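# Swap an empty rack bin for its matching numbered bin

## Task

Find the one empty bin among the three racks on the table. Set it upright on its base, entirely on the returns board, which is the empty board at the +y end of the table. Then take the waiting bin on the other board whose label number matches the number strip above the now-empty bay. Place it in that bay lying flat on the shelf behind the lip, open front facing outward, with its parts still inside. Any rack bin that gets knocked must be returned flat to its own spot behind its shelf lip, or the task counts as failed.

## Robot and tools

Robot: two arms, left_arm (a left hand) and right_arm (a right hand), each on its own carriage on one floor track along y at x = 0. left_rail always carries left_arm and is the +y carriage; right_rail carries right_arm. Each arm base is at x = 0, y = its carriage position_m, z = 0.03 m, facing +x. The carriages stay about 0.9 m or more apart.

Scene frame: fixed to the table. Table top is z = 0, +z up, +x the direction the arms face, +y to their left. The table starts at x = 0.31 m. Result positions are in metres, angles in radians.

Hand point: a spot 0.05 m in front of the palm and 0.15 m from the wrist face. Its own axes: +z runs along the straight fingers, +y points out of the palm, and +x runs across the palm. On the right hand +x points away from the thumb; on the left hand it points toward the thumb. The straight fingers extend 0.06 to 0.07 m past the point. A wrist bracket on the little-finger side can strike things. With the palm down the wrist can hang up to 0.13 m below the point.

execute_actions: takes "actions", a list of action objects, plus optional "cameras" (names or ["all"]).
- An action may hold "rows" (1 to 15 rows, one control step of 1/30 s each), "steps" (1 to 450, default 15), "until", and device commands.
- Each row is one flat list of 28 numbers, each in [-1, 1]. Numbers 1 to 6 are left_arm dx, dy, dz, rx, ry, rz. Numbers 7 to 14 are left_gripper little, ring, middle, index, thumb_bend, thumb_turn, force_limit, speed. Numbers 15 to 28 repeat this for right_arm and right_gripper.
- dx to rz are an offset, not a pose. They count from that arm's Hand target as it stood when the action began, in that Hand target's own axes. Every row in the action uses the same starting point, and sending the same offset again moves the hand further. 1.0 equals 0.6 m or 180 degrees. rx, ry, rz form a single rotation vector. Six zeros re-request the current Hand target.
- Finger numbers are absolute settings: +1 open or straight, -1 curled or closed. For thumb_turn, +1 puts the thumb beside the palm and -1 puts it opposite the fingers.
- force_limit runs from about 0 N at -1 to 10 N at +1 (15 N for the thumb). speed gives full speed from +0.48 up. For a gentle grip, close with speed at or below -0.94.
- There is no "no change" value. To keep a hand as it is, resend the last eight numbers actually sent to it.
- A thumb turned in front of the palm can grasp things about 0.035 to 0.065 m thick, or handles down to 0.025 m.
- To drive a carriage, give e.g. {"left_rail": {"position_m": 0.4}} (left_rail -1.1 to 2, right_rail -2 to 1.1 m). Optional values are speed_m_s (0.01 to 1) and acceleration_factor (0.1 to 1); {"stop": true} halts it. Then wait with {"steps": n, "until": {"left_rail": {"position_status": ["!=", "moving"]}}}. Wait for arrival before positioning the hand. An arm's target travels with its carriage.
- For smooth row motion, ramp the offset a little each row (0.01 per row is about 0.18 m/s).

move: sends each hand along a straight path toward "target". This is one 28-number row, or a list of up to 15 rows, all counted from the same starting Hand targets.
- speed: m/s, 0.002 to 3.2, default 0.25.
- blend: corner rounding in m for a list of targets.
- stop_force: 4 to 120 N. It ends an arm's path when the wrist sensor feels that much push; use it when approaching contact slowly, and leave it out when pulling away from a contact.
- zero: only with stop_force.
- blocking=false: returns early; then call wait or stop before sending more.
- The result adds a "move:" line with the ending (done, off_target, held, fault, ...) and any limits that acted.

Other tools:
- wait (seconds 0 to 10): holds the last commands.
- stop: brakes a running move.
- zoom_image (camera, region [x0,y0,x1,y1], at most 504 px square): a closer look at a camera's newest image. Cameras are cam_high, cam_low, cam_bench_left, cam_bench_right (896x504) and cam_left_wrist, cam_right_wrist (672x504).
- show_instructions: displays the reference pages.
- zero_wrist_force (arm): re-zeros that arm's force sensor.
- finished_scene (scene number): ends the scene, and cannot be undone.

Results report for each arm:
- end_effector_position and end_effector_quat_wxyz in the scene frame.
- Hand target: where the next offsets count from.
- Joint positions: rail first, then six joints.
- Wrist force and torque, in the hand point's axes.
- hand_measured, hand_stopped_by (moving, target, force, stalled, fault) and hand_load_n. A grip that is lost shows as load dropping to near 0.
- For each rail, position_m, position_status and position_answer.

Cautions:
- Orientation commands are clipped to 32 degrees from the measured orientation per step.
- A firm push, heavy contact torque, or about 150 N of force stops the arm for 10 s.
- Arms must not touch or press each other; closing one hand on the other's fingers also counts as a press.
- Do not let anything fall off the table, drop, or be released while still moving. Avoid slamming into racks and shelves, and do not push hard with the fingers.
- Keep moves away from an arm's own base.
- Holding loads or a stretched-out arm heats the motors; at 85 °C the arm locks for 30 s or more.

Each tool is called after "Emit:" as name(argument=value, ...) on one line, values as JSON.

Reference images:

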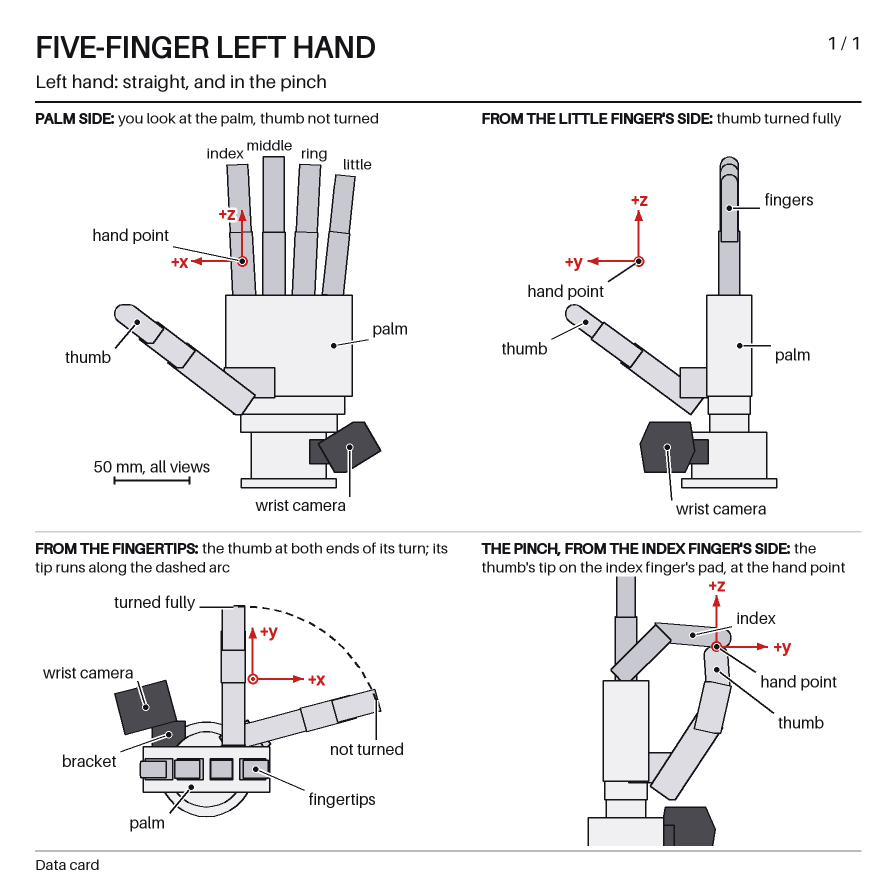

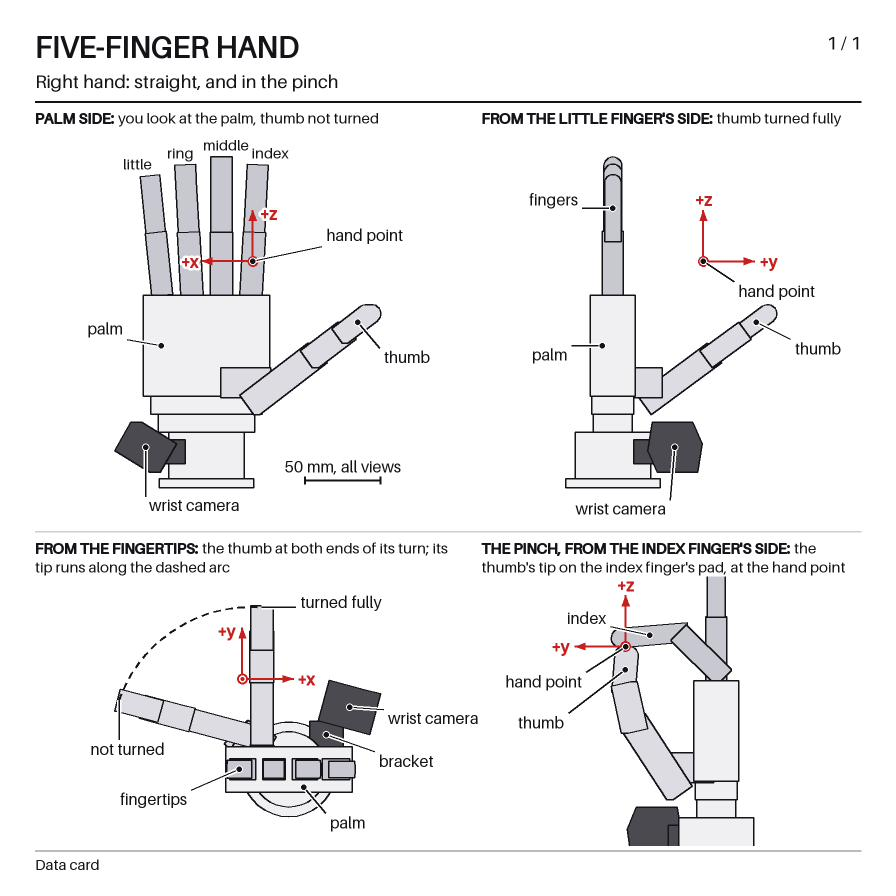

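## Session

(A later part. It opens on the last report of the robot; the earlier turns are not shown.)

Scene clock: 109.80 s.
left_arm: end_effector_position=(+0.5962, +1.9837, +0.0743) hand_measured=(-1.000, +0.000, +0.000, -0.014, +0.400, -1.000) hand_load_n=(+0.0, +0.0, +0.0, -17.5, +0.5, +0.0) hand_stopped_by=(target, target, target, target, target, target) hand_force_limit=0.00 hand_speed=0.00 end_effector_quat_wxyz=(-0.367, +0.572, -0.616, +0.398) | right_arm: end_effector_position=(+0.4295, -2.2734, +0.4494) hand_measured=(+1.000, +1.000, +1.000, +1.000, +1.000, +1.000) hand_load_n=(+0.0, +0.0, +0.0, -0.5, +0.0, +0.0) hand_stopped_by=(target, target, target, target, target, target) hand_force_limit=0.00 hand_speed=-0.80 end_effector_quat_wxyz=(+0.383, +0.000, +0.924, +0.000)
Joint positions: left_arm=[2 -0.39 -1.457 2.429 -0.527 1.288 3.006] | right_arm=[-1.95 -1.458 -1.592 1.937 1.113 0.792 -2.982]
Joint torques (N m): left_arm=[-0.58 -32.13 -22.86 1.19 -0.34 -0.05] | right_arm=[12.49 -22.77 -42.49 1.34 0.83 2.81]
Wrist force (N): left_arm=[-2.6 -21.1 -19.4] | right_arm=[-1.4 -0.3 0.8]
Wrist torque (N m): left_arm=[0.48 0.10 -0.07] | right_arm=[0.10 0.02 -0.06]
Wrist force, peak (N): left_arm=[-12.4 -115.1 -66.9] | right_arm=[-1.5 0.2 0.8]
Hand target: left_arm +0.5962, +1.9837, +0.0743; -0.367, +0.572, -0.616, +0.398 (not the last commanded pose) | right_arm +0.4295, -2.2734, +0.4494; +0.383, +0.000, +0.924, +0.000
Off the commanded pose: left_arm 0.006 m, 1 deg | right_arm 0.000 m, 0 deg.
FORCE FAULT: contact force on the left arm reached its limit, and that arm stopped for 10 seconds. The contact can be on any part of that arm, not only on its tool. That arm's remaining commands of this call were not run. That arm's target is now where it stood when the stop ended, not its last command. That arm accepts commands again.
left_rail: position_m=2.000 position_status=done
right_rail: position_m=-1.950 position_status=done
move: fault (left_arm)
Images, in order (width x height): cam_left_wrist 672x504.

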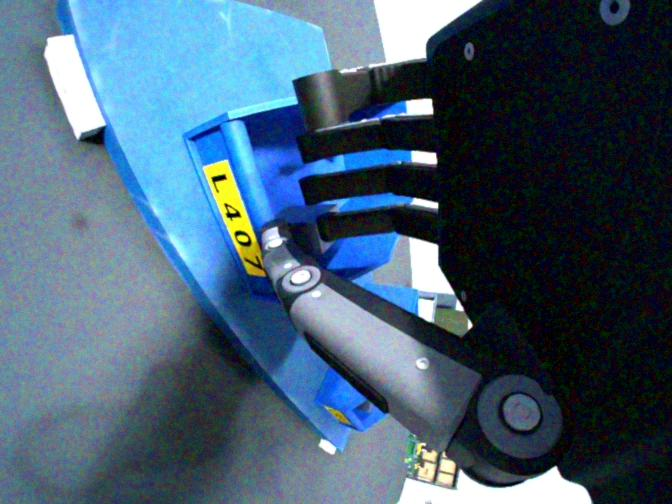

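Emit:
move(target=[-0.0327,-0.0453,-0.0320,0,0,0,1,1,0,0.01,0.4,-1,0,0.0,0,0,0,0,0,0,1,1,1,1,1,1,0,-0.8], speed=0.1, cameras=["cam_left_wrist","cam_bench_left"])

Emit:
zoom_image(camera="cam_left_wrist", region=[150, 80, 450, 330])

Emit:
zoom_image(camera="cam_bench_left", region=[460, 260, 600, 400])

Scene clock: 121.10 s.
left_arm: end_effector_position=(+0.5915, +2.0037, +0.1068) hand_measured=(+1.000, +1.000, +0.000, +0.010, +0.400, -1.000) hand_load_n=(+0.0, +0.0, +0.0, +0.0, -0.5, +0.0) hand_stopped_by=(target, target, target, target, target, target) hand_force_limit=0.00 hand_speed=0.00 end_effector_quat_wxyz=(-0.367, +0.572, -0.616, +0.398) | right_arm: end_effector_position=(+0.4295, -2.2734, +0.4494) hand_measured=(+1.000, +1.000, +1.000, +1.000, +1.000, +1.000) hand_load_n=(+0.0, +0.0, +0.0, +0.0, -0.5, +0.0) hand_stopped_by=(target, target, target, target, target, target) hand_force_limit=0.00 hand_speed=-0.80 end_effector_quat_wxyz=(+0.383, +0.000, +0.924, +0.000)
Joint positions: left_arm=[2 -0.34 -1.528 2.413 -0.446 1.333 3.028] | right_arm=[-1.95 -1.458 -1.592 1.937 1.113 0.792 -2.982]
Joint torques (N m): left_arm=[9.05 -40.27 -33.44 2.24 1.98 4.2] | right_arm=[14.06 -21.54 -42.6 1.25 0.65 2.61]
Wrist force (N): left_arm=[0.5 0.7 0.3] | right_arm=[-1.2 0.0 0.8]
Wrist torque (N m): left_arm=[0.18 0.02 -0.01] | right_arm=[0.14 -0.01 -0.04]
Wrist force, peak (N): left_arm=[-2.5 -21.7 -19.7] | right_arm=[-1.6 -0.3 0.9]
Hand target: left_arm +0.5915, +2.0038, +0.1069; -0.367, +0.572, -0.616, +0.398 | right_arm +0.4295, -2.2734, +0.4494; +0.383, +0.000, +0.924, +0.000
Off the commanded pose: left_arm 0.000 m, 0 deg | right_arm 0.000 m, 0 deg.
left_rail: position_m=2.000 position_status=done
right_rail: position_m=-1.950 position_status=done
move: done
Images, in order (width x height): cam_bench_left 896x504, cam_left_wrist 672x504.

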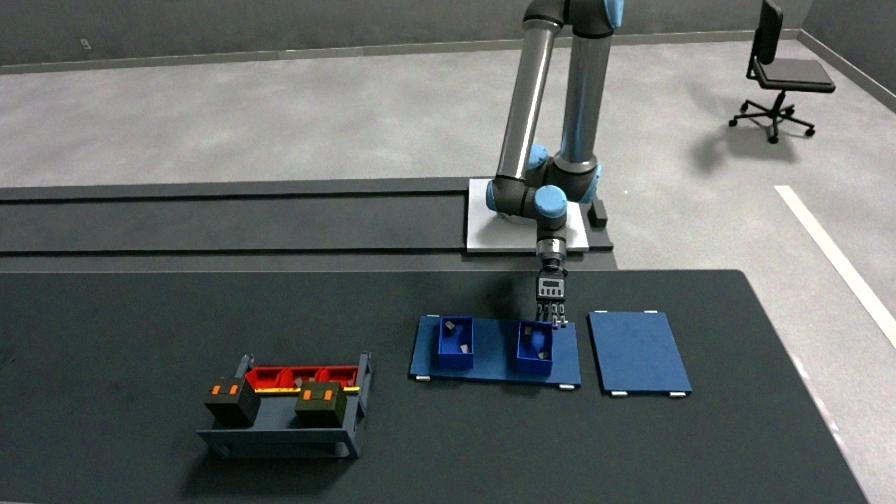

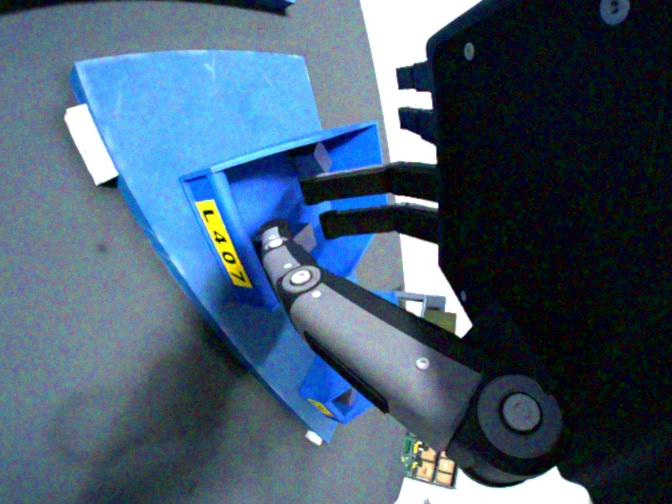

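Scaled by 1.680 from the camera's 672x504 image, which has a finer 960x720 frame.

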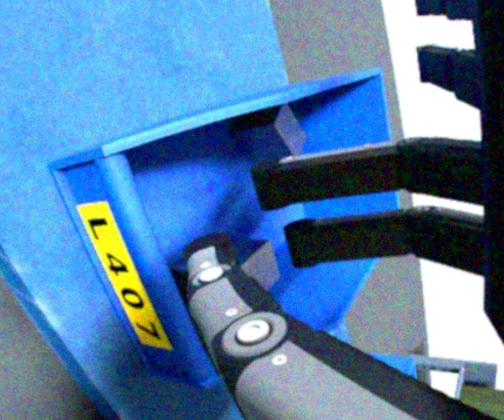

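Scaled by 3.600 from the camera's 896x504 image, which has a finer 1280x720 frame.

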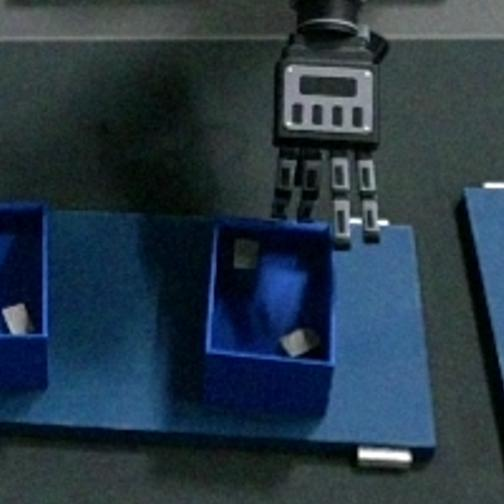

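Emit:
move(target=[0,0.074,0.0338,0,0,0,1,1,0,0.01,0.4,-1,0,0.0,0,0,0,0,0,0,1,1,1,1,1,1,0,-0.8], speed=0.04, stop_force=8, cameras=["cam_left_wrist"])

Emit:
zoom_image(camera="cam_left_wrist", region=[150, 80, 450, 330])

Scene clock: 125.17 s.
left_arm: end_effector_position=(+0.5915, +2.0037, +0.0681) hand_measured=(+1.000, +1.000, +0.000, +0.010, +0.400, -1.000) hand_load_n=(+0.0, +0.5, +0.0, +0.0, +0.0, +0.0) hand_stopped_by=(target, target, target, target, target, target) hand_force_limit=0.00 hand_speed=0.00 end_effector_quat_wxyz=(-0.367, +0.572, -0.616, +0.398) | right_arm: end_effector_position=(+0.4295, -2.2734, +0.4494) hand_measured=(+1.000, +1.000, +1.000, +1.000, +1.000, +1.000) hand_load_n=(+0.0, +0.0, +0.0, +0.0, +0.0, +0.0) hand_stopped_by=(target, target, target, target, target, target) hand_force_limit=0.00 hand_speed=-0.80 end_effector_quat_wxyz=(+0.383, +0.000, +0.924, +0.000)
Joint positions: left_arm=[2 -0.34 -1.45 2.438 -0.549 1.333 3.028] | right_arm=[-1.95 -1.458 -1.592 1.937 1.113 0.792 -2.982]
Joint torques (N m): left_arm=[-1.3 -40.76 -26.64 3.49 2.29 -2.93] | right_arm=[12.02 -23.84 -42.57 1.17 0.53 2.71]
Wrist force (N): left_arm=[0.6 -3.9 -2.4] | right_arm=[-1.1 0.1 0.7]
Wrist torque (N m): left_arm=[0.57 0.00 0.23] | right_arm=[0.17 -0.01 -0.04]
Wrist force, peak (N): left_arm=[-0.2 -22.5 -21.2] | right_arm=[-1.5 0.0 0.9]
Hand target: left_arm +0.5915, +2.0037, +0.0681; -0.367, +0.572, -0.616, +0.398 (not the last commanded pose) | right_arm +0.4295, -2.2734, +0.4494; +0.383, +0.000, +0.924, +0.000
Off the commanded pose: left_arm 0.010 m, 0 deg | right_arm 0.000 m, 0 deg.
left_rail: position_m=2.000 position_status=done
right_rail: position_m=-1.950 position_status=done
move: contact (left_arm)
Images, in order (width x height): cam_left_wrist 672x504.

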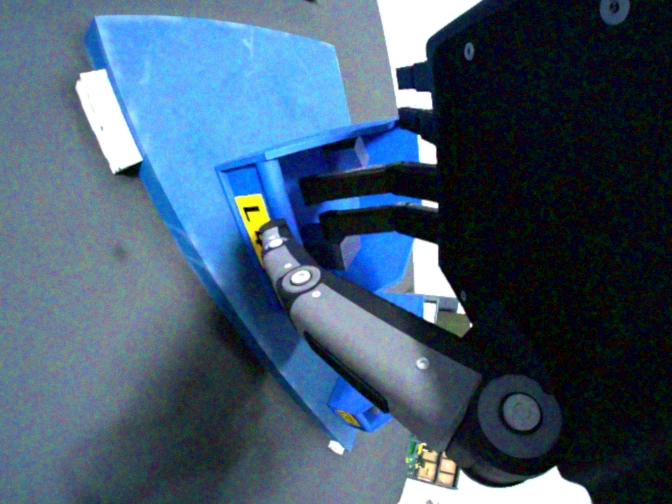

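Scaled by 1.680 from the camera's 672x504 image, which has a finer 960x720 frame.

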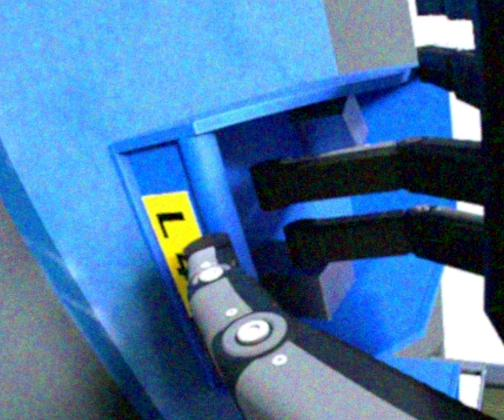

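Emit:
move(target=[0.0367,-0.0015,-0.0007,0,0,0,1,1,0,0.01,0.4,-1,0,0.0,0,0,0,0,0,0,1,1,1,1,1,1,0,-0.8], speed=0.03, stop_force=10, cameras=["cam_left_wrist","cam_bench_left"])

Emit:
zoom_image(camera="cam_left_wrist", region=[150, 80, 450, 330])

Emit:
zoom_image(camera="cam_bench_left", region=[460, 260, 600, 400])

Scene clock: 128.97 s.
left_arm: end_effector_position=(+0.5898, +1.9817, +0.0692) hand_measured=(+1.000, +1.000, +0.000, +0.010, +0.400, -1.000) hand_load_n=(+0.0, +0.0, +0.0, -0.5, +0.0, +0.0) hand_stopped_by=(target, target, target, target, target, target) hand_force_limit=0.00 hand_speed=0.00 end_effector_quat_wxyz=(-0.367, +0.572, -0.616, +0.398) | right_arm: end_effector_position=(+0.4295, -2.2734, +0.4494) hand_measured=(+1.000, +1.000, +1.000, +1.000, +1.000, +1.000) hand_load_n=(+0.0, +0.0, +0.0, +0.0, +0.0, +0.0) hand_stopped_by=(target, target, target, target, target, target) hand_force_limit=0.00 hand_speed=-0.80 end_effector_quat_wxyz=(+0.383, +0.000, +0.924, +0.000)
Joint positions: left_arm=[2 -0.403 -1.457 2.444 -0.541 1.276 3] | right_arm=[-1.95 -1.458 -1.592 1.937 1.113 0.792 -2.982]
Joint torques (N m): left_arm=[-14.01 -46.25 -14.73 1.91 -2.21 -4.12] | right_arm=[12.36 -22.25 -42.74 1.46 0.82 2.72]
Wrist force (N): left_arm=[0.0 1.0 -0.5] | right_arm=[-1.1 0.0 0.9]
Wrist torque (N m): left_arm=[0.20 0.05 0.11] | right_arm=[0.14 -0.03 -0.03]
Wrist force, peak (N): left_arm=[0.4 -4.9 -2.4] | right_arm=[-1.5 0.0 1.1]
Hand target: left_arm +0.5898, +1.9817, +0.0692; -0.367, +0.572, -0.616, +0.398 | right_arm +0.4295, -2.2734, +0.4494; +0.383, +0.000, +0.924, +0.000
Off the commanded pose: left_arm 0.000 m, 0 deg | right_arm 0.000 m, 0 deg.
left_rail: position_m=2.000 position_status=done
right_rail: position_m=-1.950 position_status=done
move: done
Images, in order (width x height): cam_bench_left 896x504, cam_left_wrist 672x504.

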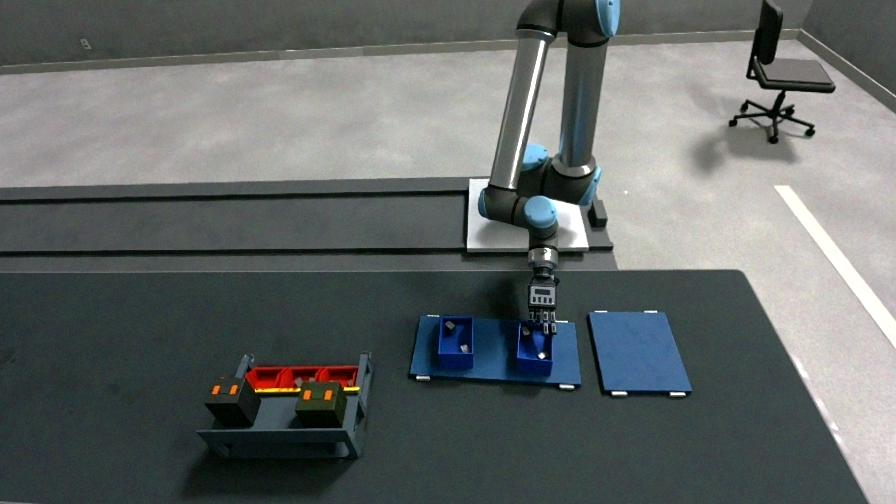

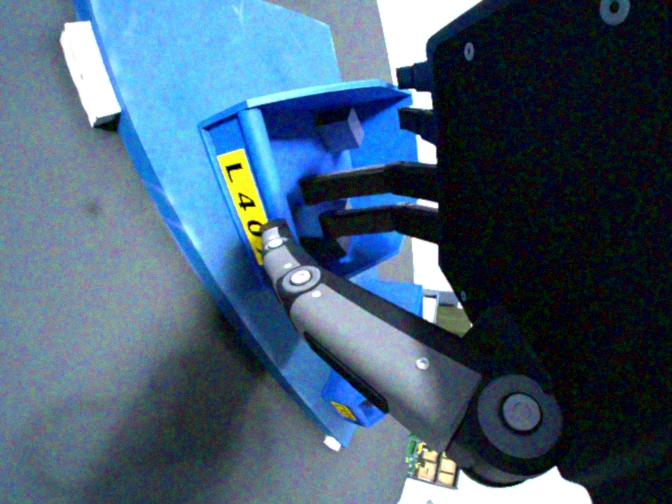

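Scaled by 1.680 from the camera's 672x504 image, which has a finer 960x720 frame.

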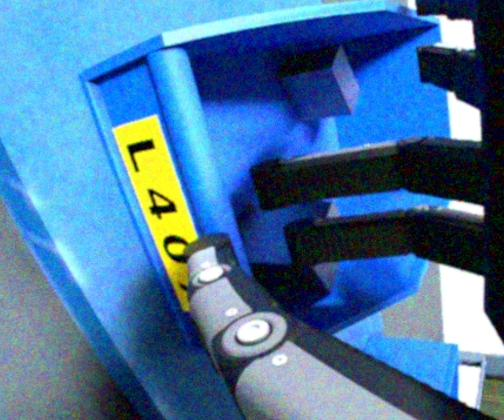

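Scaled by 3.600 from the camera's 896x504 image, which has a finer 1280x720 frame.

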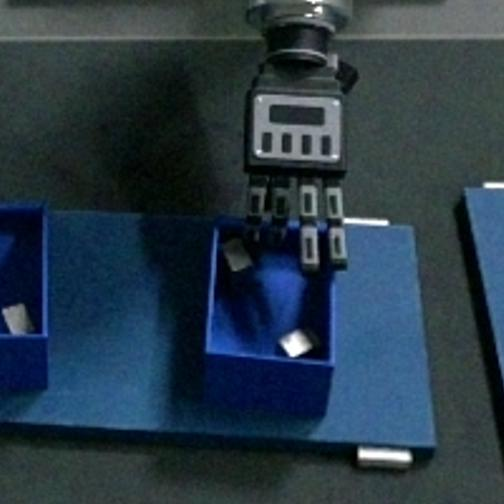

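Emit:
move(target=[-0.0043,-0.0185,-0.0028,0.0278,0,0,1,0,0,0.01,0.4,-1,0,0.0,0,0,0,0,0,0,1,1,1,1,1,1,0,-0.8], speed=0.04, cameras=["cam_left_wrist","cam_bench_left"])

Emit:
zoom_image(camera="cam_left_wrist", region=[150, 80, 450, 330])

Emit:
zoom_image(camera="cam_bench_left", region=[460, 260, 600, 400])

Scene clock: 136.30 s.
left_arm: end_effector_position=(+0.5930, +1.9841, +0.0800) hand_measured=(+1.000, +0.000, +0.000, +0.010, +0.400, -1.000) hand_load_n=(+0.0, +0.0, +0.0, -0.5, +0.0, +0.0) hand_stopped_by=(target, target, target, target, target, target) hand_force_limit=0.00 hand_speed=0.00 end_effector_quat_wxyz=(-0.392, +0.555, -0.598, +0.425) | right_arm: end_effector_position=(+0.4295, -2.2734, +0.4494) hand_measured=(+1.000, +1.000, +1.000, +1.000, +1.000, +1.000) hand_load_n=(+0.0, +0.0, +0.0, +0.0, +0.0, +0.0) hand_stopped_by=(target, target, target, target, target, target) hand_force_limit=0.00 hand_speed=-0.80 end_effector_quat_wxyz=(+0.383, +0.000, +0.924, +0.000)
Joint positions: left_arm=[2 -0.406 -1.477 2.483 -0.65 1.262 3.026] | right_arm=[-1.95 -1.458 -1.592 1.937 1.113 0.792 -2.982]
Joint torques (N m): left_arm=[-15.22 -41.12 -13.68 -2.13 -2.14 4.26] | right_arm=[12.64 -21.75 -42.7 1.52 1.01 2.72]
Wrist force (N): left_arm=[0.5 0.6 0.1] | right_arm=[-1.2 -0.2 0.8]
Wrist torque (N m): left_arm=[0.20 0.03 -0.05] | right_arm=[0.11 -0.01 -0.05]
Wrist force, peak (N): left_arm=[-0.2 1.6 -0.6] | right_arm=[-1.5 -0.4 1.0]
Hand target: left_arm +0.5930, +1.9841, +0.0800; -0.392, +0.555, -0.598, +0.425 | right_arm +0.4295, -2.2734, +0.4494; +0.383, +0.000, +0.924, +0.000
Off the commanded pose: left_arm 0.000 m, 0 deg | right_arm 0.000 m, 0 deg.
left_rail: position_m=2.000 position_status=done
right_rail: position_m=-1.950 position_status=done
move: done
Images, in order (width x height): cam_bench_left 896x504, cam_left_wrist 672x504.

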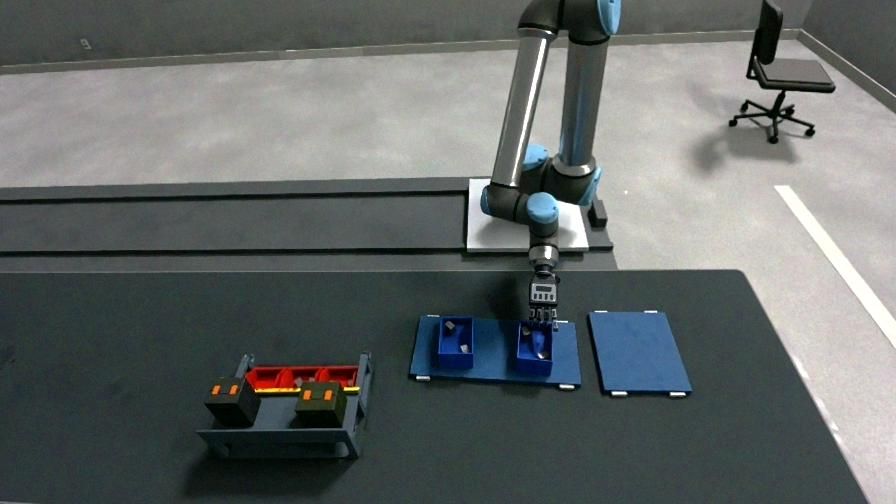

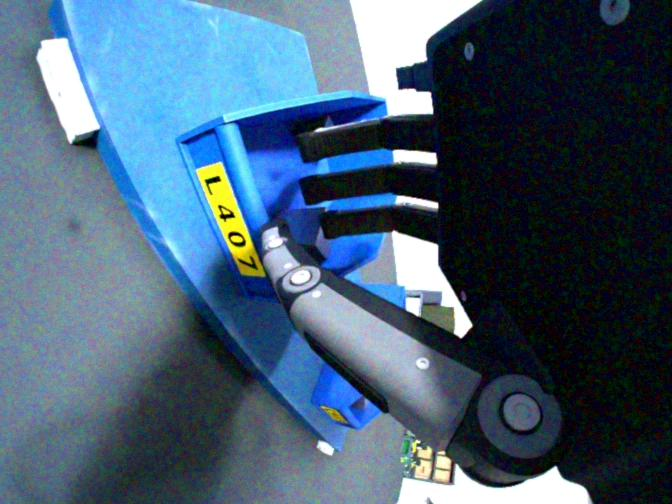

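Scaled by 1.680 from the camera's 672x504 image, which has a finer 960x720 frame.

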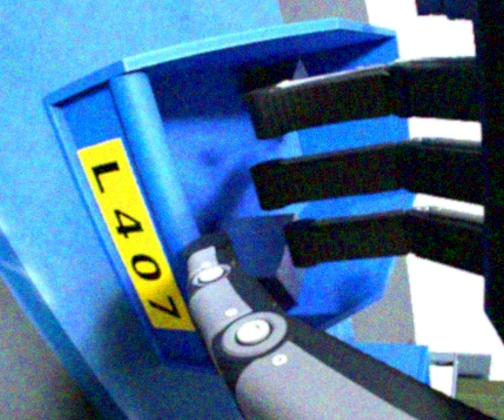

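Scaled by 3.600 from the camera's 896x504 image, which has a finer 1280x720 frame.

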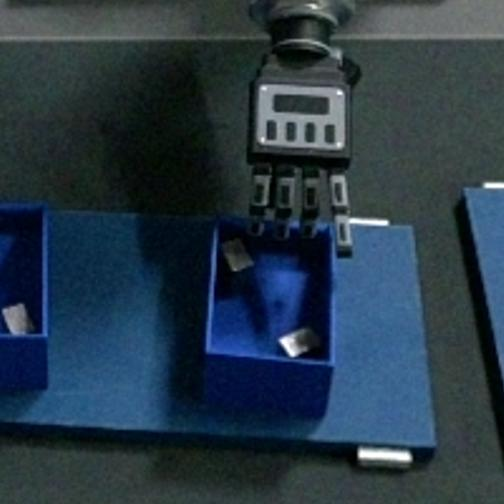

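Emit:
move(target=[0,0.0611,0.0222,0,0,0,1,0,0,0.01,0.4,-1,0,0.0,0,0,0,0,0,0,1,1,1,1,1,1,0,-0.8], speed=0.03, stop_force=8, cameras=["cam_left_wrist","cam_bench_left"])

Emit:
zoom_image(camera="cam_left_wrist", region=[150, 80, 450, 330])

Emit:
zoom_image(camera="cam_bench_left", region=[460, 260, 600, 400])

Scene clock: 139.30 s.
left_arm: end_effector_position=(+0.5932, +1.9840, +0.0585) hand_measured=(+1.000, +0.000, +0.000, +0.010, +0.400, -1.000) hand_load_n=(+1.0, +0.0, +0.0, +0.0, +0.0, +0.0) hand_stopped_by=(target, target, target, target, target, target) hand_force_limit=0.00 hand_speed=0.00 end_effector_quat_wxyz=(-0.392, +0.555, -0.598, +0.425) | right_arm: end_effector_position=(+0.4295, -2.2734, +0.4494) hand_measured=(+1.000, +1.000, +1.000, +1.000, +1.000, +1.000) hand_load_n=(+0.0, +0.0, +0.0, +0.0, +0.0, +0.0) hand_stopped_by=(target, target, target, target, target, target) hand_force_limit=0.00 hand_speed=-0.80 end_effector_quat_wxyz=(+0.383, +0.000, +0.924, +0.000)
Joint positions: left_arm=[2 -0.406 -1.427 2.495 -0.712 1.262 3.026] | right_arm=[-1.95 -1.458 -1.592 1.937 1.113 0.792 -2.982]
Joint torques (N m): left_arm=[-13.31 -41.46 -24.71 3.01 2.09 0.92] | right_arm=[13.83 -24.9 -42.38 1.57 0.81 2.86]
Wrist force (N): left_arm=[0.8 -7.4 -3.4] | right_arm=[-1.1 0.0 0.8]
Wrist torque (N m): left_arm=[0.71 -0.15 0.47] | right_arm=[0.14 -0.03 -0.03]
Wrist force, peak (N): left_arm=[-0.1 -20.4 -14.3] | right_arm=[-1.5 -0.3 0.8]
Hand target: left_arm +0.5932, +1.9840, +0.0585; -0.392, +0.555, -0.598, +0.425 (not the last commanded pose) | right_arm +0.4295, -2.2734, +0.4494; +0.383, +0.000, +0.924, +0.000
Off the commanded pose: left_arm 0.018 m, 0 deg | right_arm 0.000 m, 0 deg.
left_rail: position_m=2.000 position_status=done
right_rail: position_m=-1.950 position_status=done
move: contact (left_arm)
Images, in order (width x height): cam_bench_left 896x504, cam_left_wrist 672x504.

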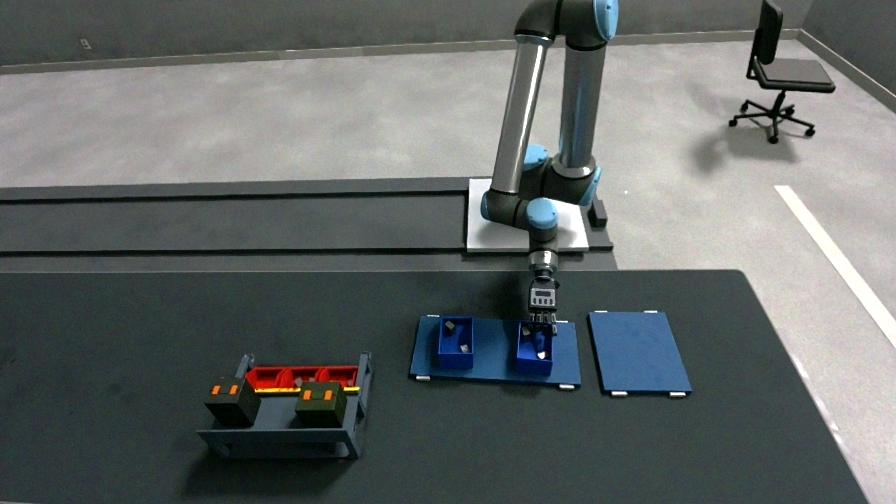

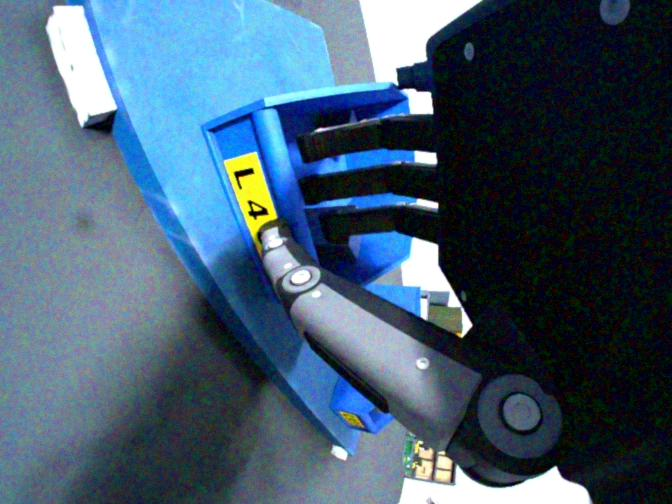

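Scaled by 1.680 from the camera's 672x504 image, which has a finer 960x720 frame.

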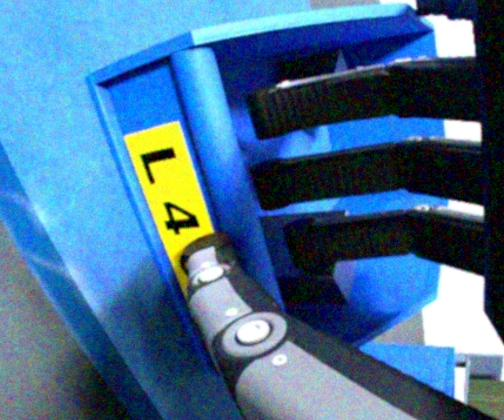

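Scaled by 3.600 from the camera's 896x504 image, which has a finer 1280x720 frame.

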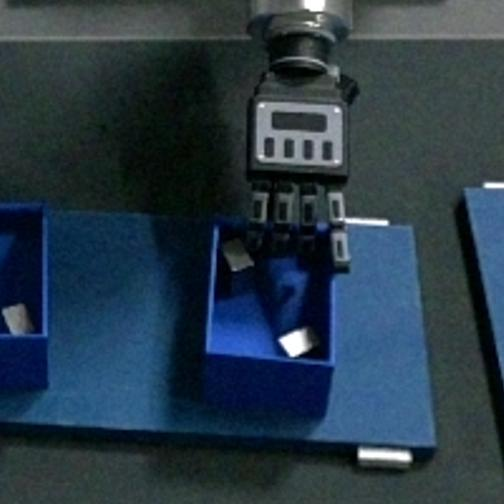

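Emit:
move(target=[[0,-0.1567,-0.057,0,0,0,1,0,0,0.01,0.4,-1,0,0.0,0,0,0,0,0,0,1,1,1,1,1,1,0,-0.8],[-0.271,-0.552,-0.384,0.111,0,0,1,0,0,0.01,0.4,-1,0,0.0,0,0,0,0,0,0,1,1,1,1,1,1,0,-0.8]], speed=[0.08,0.4], blend=[0.03,0], cameras=["cam_left_wrist"])

Emit:
move(target=[0,0,0,0,-0.4417,0,1,0,0,0.01,0.4,-1,0,0.0,0,0,0,0,0,0,1,1,1,1,1,1,0,-0.8], speed=0.6, cameras=["cam_bench_left"])

Scene clock: 159.30 s.
left_arm: end_effector_position=(+0.4988, +2.1555, +0.4469) hand_measured=(+1.000, +0.000, +0.000, +0.010, +0.400, -1.000) hand_load_n=(+0.0, +0.0, +0.0, +0.0, +0.5, +0.0) hand_stopped_by=(target, target, target, target, target, target) hand_force_limit=0.00 hand_speed=0.00 end_effector_quat_wxyz=(+0.482, -0.479, +0.516, -0.522) | right_arm: end_effector_position=(+0.4295, -2.2734, +0.4494) hand_measured=(+1.000, +1.000, +1.000, +1.000, +1.000, +1.000) hand_load_n=(+0.0, +0.0, +0.0, +0.0, +0.0, +0.0) hand_stopped_by=(target, target, target, target, target, target) hand_force_limit=0.00 hand_speed=-0.80 end_effector_quat_wxyz=(+0.383, +0.000, +0.924, +0.000)
Joint positions: left_arm=[2 0.133 -2.083 2.296 -0.223 1.78 3.137] | right_arm=[-1.95 -1.458 -1.592 1.937 1.113 0.792 -2.982]
Joint torques (N m): left_arm=[8.89 14.63 -48.52 -0.14 2.07 -4.12] | right_arm=[14.83 -23.26 -43.1 1.7 0.86 2.59]
Wrist force (N): left_arm=[0.5 0.6 0.0] | right_arm=[-1.1 -0.3 0.6]
Wrist torque (N m): left_arm=[0.21 -0.05 0.05] | right_arm=[0.11 -0.01 -0.04]
Wrist force, peak (N): left_arm=[0.8 -8.0 -3.3] | right_arm=[-1.4 -0.1 1.1]
Hand target: left_arm +0.4988, +2.1555, +0.4470; +0.482, -0.479, +0.516, -0.522 | right_arm +0.4295, -2.2734, +0.4494; +0.383, +0.000, +0.924, +0.000
Off the commanded pose: left_arm 0.000 m, 0 deg | right_arm 0.000 m, 0 deg.
left_rail: position_m=2.000 position_status=done
right_rail: position_m=-1.950 position_status=done
move: done
Images, in order (width x height): cam_left_wrist 672x504.

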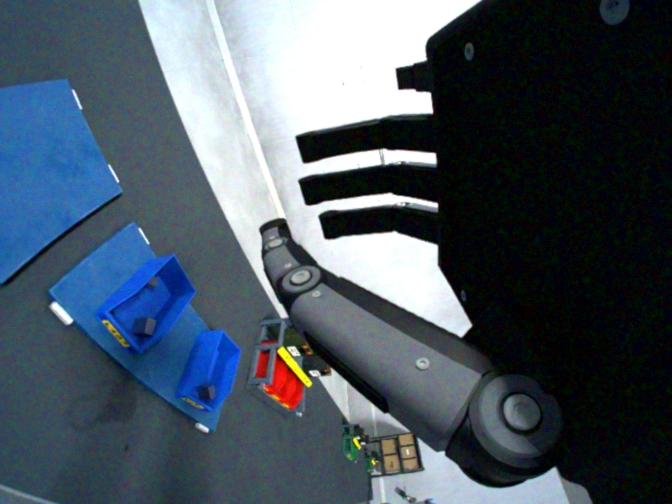

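Scene clock: 161.30 s.
left_arm: end_effector_position=(+0.4988, +2.1555, +0.4469) hand_measured=(+1.000, +0.000, +0.000, +0.010, +0.400, -1.000) hand_load_n=(+0.0, +0.0, +0.0, +0.0, +0.5, +0.0) hand_stopped_by=(target, target, target, target, target, target) hand_force_limit=0.00 hand_speed=0.00 end_effector_quat_wxyz=(+0.700, -0.702, +0.088, -0.095) | right_arm: end_effector_position=(+0.4295, -2.2734, +0.4494) hand_measured=(+1.000, +1.000, +1.000, +1.000, +1.000, +1.000) hand_load_n=(+0.0, +0.5, +0.0, +0.0, +0.0, -0.5) hand_stopped_by=(target, target, target, target, target, target) hand_force_limit=0.00 hand_speed=-0.80 end_effector_quat_wxyz=(+0.383, +0.000, +0.924, +0.000)
Joint positions: left_arm=[2 -0.67 -1.858 2.163 -0.307 -0.41 3.133] | right_arm=[-1.95 -1.458 -1.592 1.937 1.113 0.792 -2.982]
Joint torques (N m): left_arm=[11.57 2.43 -44.46 -0.49 -1.53 4.52] | right_arm=[14.51 -22.12 -42.46 1.14 0.6 2.46]
Wrist force (N): left_arm=[0.2 1.0 -0.3] | right_arm=[-1.4 0.1 0.9]
Wrist torque (N m): left_arm=[0.32 0.06 -0.12] | right_arm=[0.15 0.02 -0.05]
Wrist force, peak (N): left_arm=[1.6 1.5 -0.8] | right_arm=[-1.5 -0.4 1.0]
Hand target: left_arm +0.4988, +2.1555, +0.4470; +0.700, -0.702, +0.088, -0.095 | right_arm +0.4295, -2.2734, +0.4494; +0.383, +0.000, +0.924, +0.000
Off the commanded pose: left_arm 0.000 m, 0 deg | right_arm 0.000 m, 0 deg.
left_rail: position_m=2.000 position_status=done
right_rail: position_m=-1.950 position_status=done
move: done
Images, in order (width x height): cam_bench_left 896x504.

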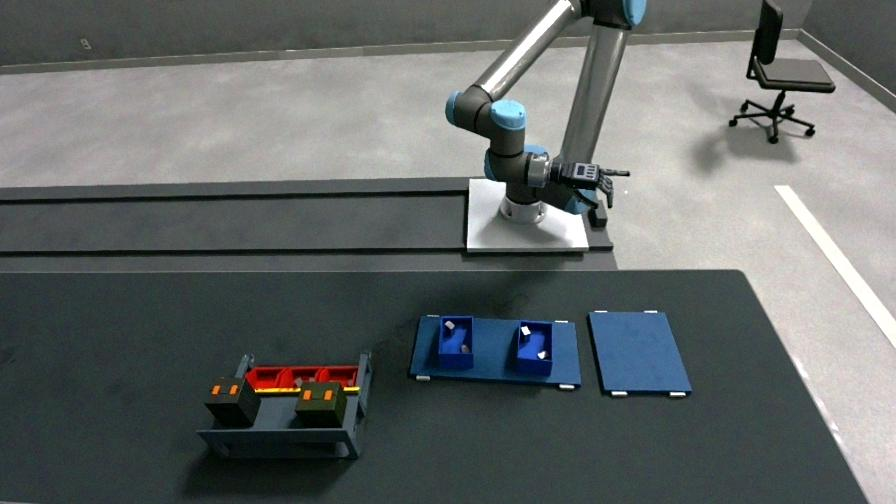

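Emit:
move(target=[0,0,0,0.1323,0,0.306,1,0,0,0.01,0.4,-1,0,0.0,0,0,0,0,0,0,1,1,1,1,1,1,0,-0.8], speed=0.6)

Scene clock: 164.30 s.
left_arm: end_effector_position=(+0.4988, +2.1555, +0.4470) hand_measured=(+1.000, +0.000, +0.000, +0.010, +0.400, -1.000) hand_load_n=(+0.0, +0.0, +0.0, +0.0, +0.5, +0.0) hand_stopped_by=(target, target, target, target, target, target) hand_force_limit=0.00 hand_speed=0.00 end_effector_quat_wxyz=(+0.789, -0.429, +0.380, +0.221) | right_arm: end_effector_position=(+0.4295, -2.2734, +0.4494) hand_measured=(+1.000, +1.000, +1.000, +1.000, +1.000, +1.000) hand_load_n=(+0.0, +0.0, +0.0, +0.0, +0.0, +0.0) hand_stopped_by=(target, target, target, target, target, target) hand_force_limit=0.00 hand_speed=-0.80 end_effector_quat_wxyz=(+0.383, +0.000, +0.924, +0.000)
Joint positions: left_arm=[2 -0.669 -1.507 2.169 0.376 -0.411 3.14] | right_arm=[-1.95 -1.458 -1.592 1.937 1.113 0.792 -2.982]
Joint torques (N m): left_arm=[-15.06 -14.54 -20.92 5.4 -3.17 -3.58] | right_arm=[13.05 -22.36 -42.33 1.49 0.4 2.58]
Wrist force (N): left_arm=[1.4 0.2 -1.1] | right_arm=[-1.2 0.0 0.9]
Wrist torque (N m): left_arm=[0.16 -0.23 0.16] | right_arm=[0.14 -0.01 -0.04]
Wrist force, peak (N): left_arm=[1.8 0.4 -1.3] | right_arm=[-1.6 0.2 0.7]
Hand target: left_arm +0.4988, +2.1555, +0.4470; +0.789, -0.428, +0.380, +0.221 | right_arm +0.4295, -2.2734, +0.4494; +0.383, +0.000, +0.924, +0.000
Off the commanded pose: left_arm 0.000 m, 0 deg | right_arm 0.000 m, 0 deg.
left_rail: position_m=2.000 position_status=done
right_rail: position_m=-1.950 position_status=done
move: done

Emit:
move(target=[[0,0,0,0.1323,0,0.306,1,0,0,0.01,0.4,-1,0,0.0,0,0,0,0,0,0,1,1,1,1,1,1,0,-0.8],[0,0,0,0.2646,0,0.612,1,0,0,0.01,0.4,-1,0,0.0,0,0,0,0,0,0,1,1,1,1,1,1,0,-0.8]], speed=0.6, blend=0.02, cameras=["cam_bench_left"])

Scene clock: 167.73 s.
left_arm: end_effector_position=(+0.4988, +2.1555, +0.4469) hand_measured=(+1.000, +0.000, +0.000, +0.010, +0.400, -1.000) hand_load_n=(+0.0, +0.0, +0.0, +0.0, +0.0, +0.0) hand_stopped_by=(target, target, target, target, target, target) hand_force_limit=0.00 hand_speed=0.00 end_effector_quat_wxyz=(+0.366, +0.359, +0.606, +0.608) | right_arm: end_effector_position=(+0.4295, -2.2734, +0.4494) hand_measured=(+1.000, +1.000, +1.000, +1.000, +1.000, +1.000) hand_load_n=(+0.5, -0.5, +0.0, +0.0, +0.0, +0.0) hand_stopped_by=(target, target, target, target, target, target) hand_force_limit=0.00 hand_speed=-0.80 end_effector_quat_wxyz=(+0.383, +0.000, +0.924, +0.000)
Joint positions: left_arm=[2 -0.669 -1.446 2.763 1.807 -0.407 3.15] | right_arm=[-1.95 -1.458 -1.592 1.937 1.113 0.792 -2.982]
Joint torques (N m): left_arm=[-15 -31.84 -4.14 1.51 1.92 -3.92] | right_arm=[13.18 -21.09 -42.16 1.52 0.58 2.81]
Wrist force (N): left_arm=[-0.4 -0.1 -0.2] | right_arm=[-0.8 0.1 0.8]
Wrist torque (N m): left_arm=[0.08 0.07 -0.02] | right_arm=[0.15 -0.07 -0.01]
Wrist force, peak (N): left_arm=[1.7 -0.7 -1.1] | right_arm=[-1.4 -0.3 1.1]
Hand target: left_arm +0.4988, +2.1555, +0.4470; +0.366, +0.359, +0.606, +0.608 | right_arm +0.4295, -2.2734, +0.4494; +0.383, +0.000, +0.924, +0.000
Off the commanded pose: left_arm 0.000 m, 0 deg | right_arm 0.000 m, 0 deg.
left_rail: position_m=2.000 position_status=done
right_rail: position_m=-1.950 position_status=done
move: done
Images, in order (width x height): cam_bench_left 896x504.

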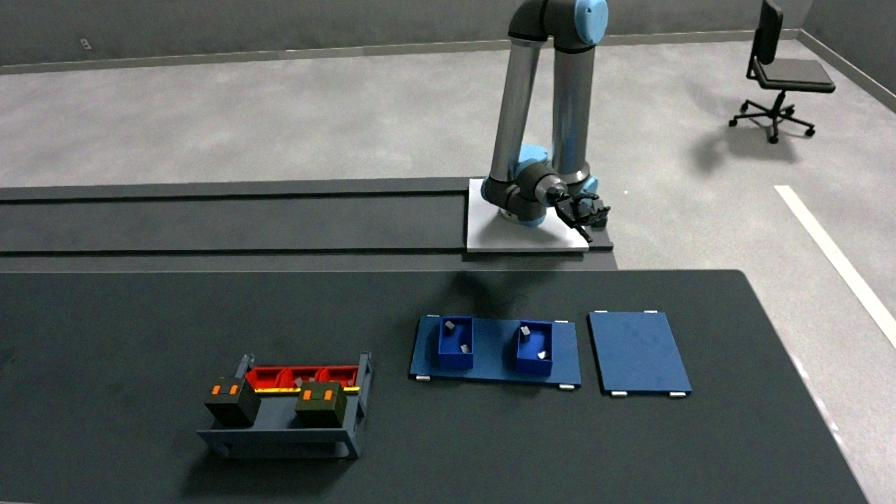

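Emit:
move(target=[[0,0,0,0,0,-0.5,1,0,0,0.01,0.4,-1,0,0.0,0,0,0,0,0,0,1,1,1,1,1,1,0,-0.8],[0,0,0,0,0,-1,1,0,0,0.01,0.4,-1,0,0.0,0,0,0,0,0,0,1,1,1,1,1,1,0,-0.8]], speed=0.8)

Emit:
move(target=[0,0.1667,0.1,0,0.182,0,1,0,0,0.01,0.4,-1,0,0.0,0,0,0,0,0,0,1,1,1,1,1,1,0,-0.8], speed=0.4, cameras=["cam_bench_left","cam_left_wrist"])

Scene clock: 173.83 s.
left_arm: end_effector_position=(+0.4988, +2.1555, +0.4469) hand_measured=(+1.000, +0.000, +0.000, +0.010, +0.400, -1.000) hand_load_n=(+0.0, +0.0, +0.0, +0.0, +0.0, +0.0) hand_stopped_by=(target, target, target, target, target, target) hand_force_limit=0.00 hand_speed=0.00 end_effector_quat_wxyz=(+0.608, -0.606, +0.359, -0.366) | right_arm: end_effector_position=(+0.4295, -2.2734, +0.4494) hand_measured=(+1.000, +1.000, +1.000, +1.000, +1.000, +1.000) hand_load_n=(+0.0, +0.0, +0.0, +0.0, +0.0, +0.0) hand_stopped_by=(target, target, target, target, target, target) hand_force_limit=0.00 hand_speed=-0.80 end_effector_quat_wxyz=(+0.383, +0.000, +0.924, +0.000)
Joint positions: left_arm=[2 -0.531 -1.948 2.711 2.365 -0.545 0.004] | right_arm=[-1.95 -1.458 -1.592 1.937 1.113 0.792 -2.982]
Joint torques (N m): left_arm=[12.51 -13.44 -38.22 1.34 -2.02 -3.91] | right_arm=[12.86 -22.98 -42.54 1.63 0.75 2.8]
Wrist force (N): left_arm=[0.3 0.6 -0.3] | right_arm=[-1.2 -0.3 0.6]
Wrist torque (N m): left_arm=[0.25 0.04 0.09] | right_arm=[0.10 -0.01 -0.05]
Wrist force, peak (N): left_arm=[1.4 -1.3 0.4] | right_arm=[-1.5 -0.3 1.1]
Hand target: left_arm +0.4988, +2.1555, +0.4470; +0.608, -0.606, +0.359, -0.366 | right_arm +0.4295, -2.2734, +0.4494; +0.383, +0.000, +0.924, +0.000
Off the commanded pose: left_arm 0.000 m, 0 deg | right_arm 0.000 m, 0 deg.
left_rail: position_m=2.000 position_status=done
right_rail: position_m=-1.950 position_status=done
move: done

Scene clock: 175.50 s.
left_arm: end_effector_position=(+0.5526, +2.1837, +0.3474) hand_measured=(+1.000, +0.000, +0.000, +0.010, +0.400, -1.000) hand_load_n=(+0.0, -0.5, +0.0, +0.0, +0.0, +0.0) hand_stopped_by=(target, target, target, target, target, target) hand_force_limit=0.00 hand_speed=0.00 end_effector_quat_wxyz=(+0.482, -0.479, +0.516, -0.522) | right_arm: end_effector_position=(+0.4295, -2.2734, +0.4494) hand_measured=(+1.000, +1.000, +1.000, +1.000, +1.000, +1.000) hand_load_n=(+0.0, +0.0, +0.5, +0.0, +0.0, +0.0) hand_stopped_by=(target, target, target, target, target, target) hand_force_limit=0.00 hand_speed=-0.80 end_effector_quat_wxyz=(+0.383, +0.000, +0.924, +0.000)
Joint positions: left_arm=[2 0.197 -1.388 2.567 1.953 -1.845 -0.005] | right_arm=[-1.95 -1.458 -1.592 1.937 1.113 0.792 -2.982]
Joint torques (N m): left_arm=[9.92 -12.72 -24.9 -3.42 -1.51 -3.99] | right_arm=[13.59 -23.14 -42.57 1.95 0.77 2.46]
Wrist force (N): left_arm=[0.2 0.9 -0.3] | right_arm=[-1.3 0.1 0.9]
Wrist torque (N m): left_arm=[0.27 0.06 0.05] | right_arm=[0.14 0.00 -0.04]
Wrist force, peak (N): left_arm=[-0.8 2.1 0.3] | right_arm=[-1.6 0.0 0.8]
Hand target: left_arm +0.5526, +2.1837, +0.3473; +0.482, -0.479, +0.516, -0.522 | right_arm +0.4295, -2.2734, +0.4494; +0.383, +0.000, +0.924, +0.000
Off the commanded pose: left_arm 0.000 m, 0 deg | right_arm 0.000 m, 0 deg.
left_rail: position_m=2.000 position_status=done
right_rail: position_m=-1.950 position_status=done
move: done
Images, in order (width x height): cam_bench_left 896x504, cam_left_wrist 672x504.

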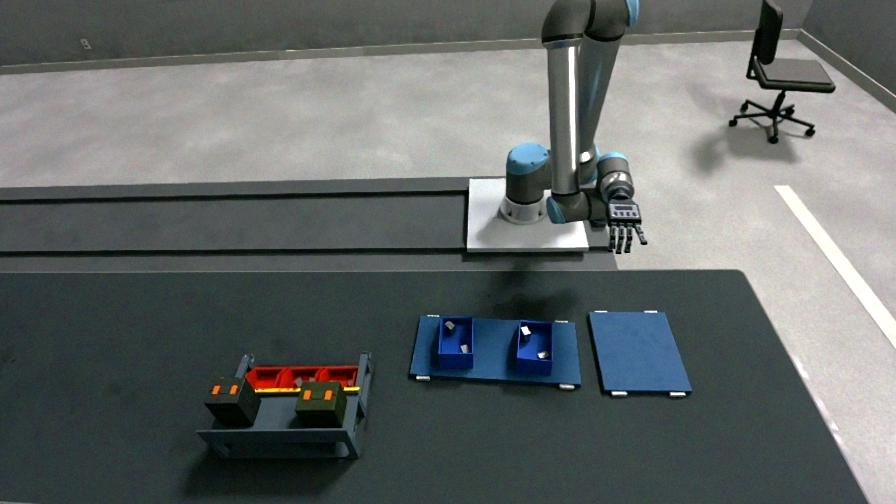

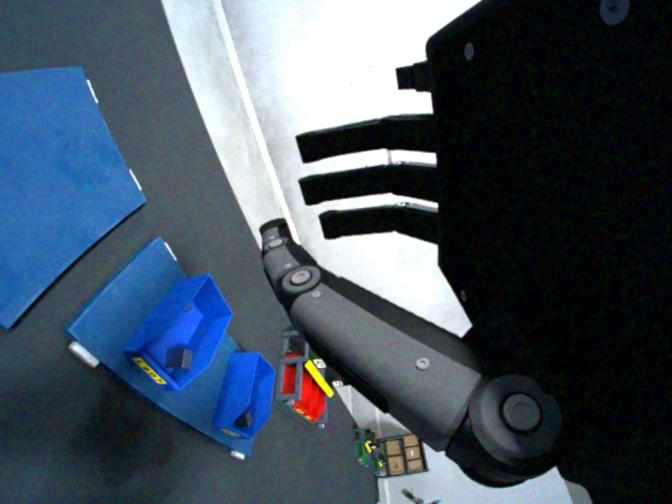

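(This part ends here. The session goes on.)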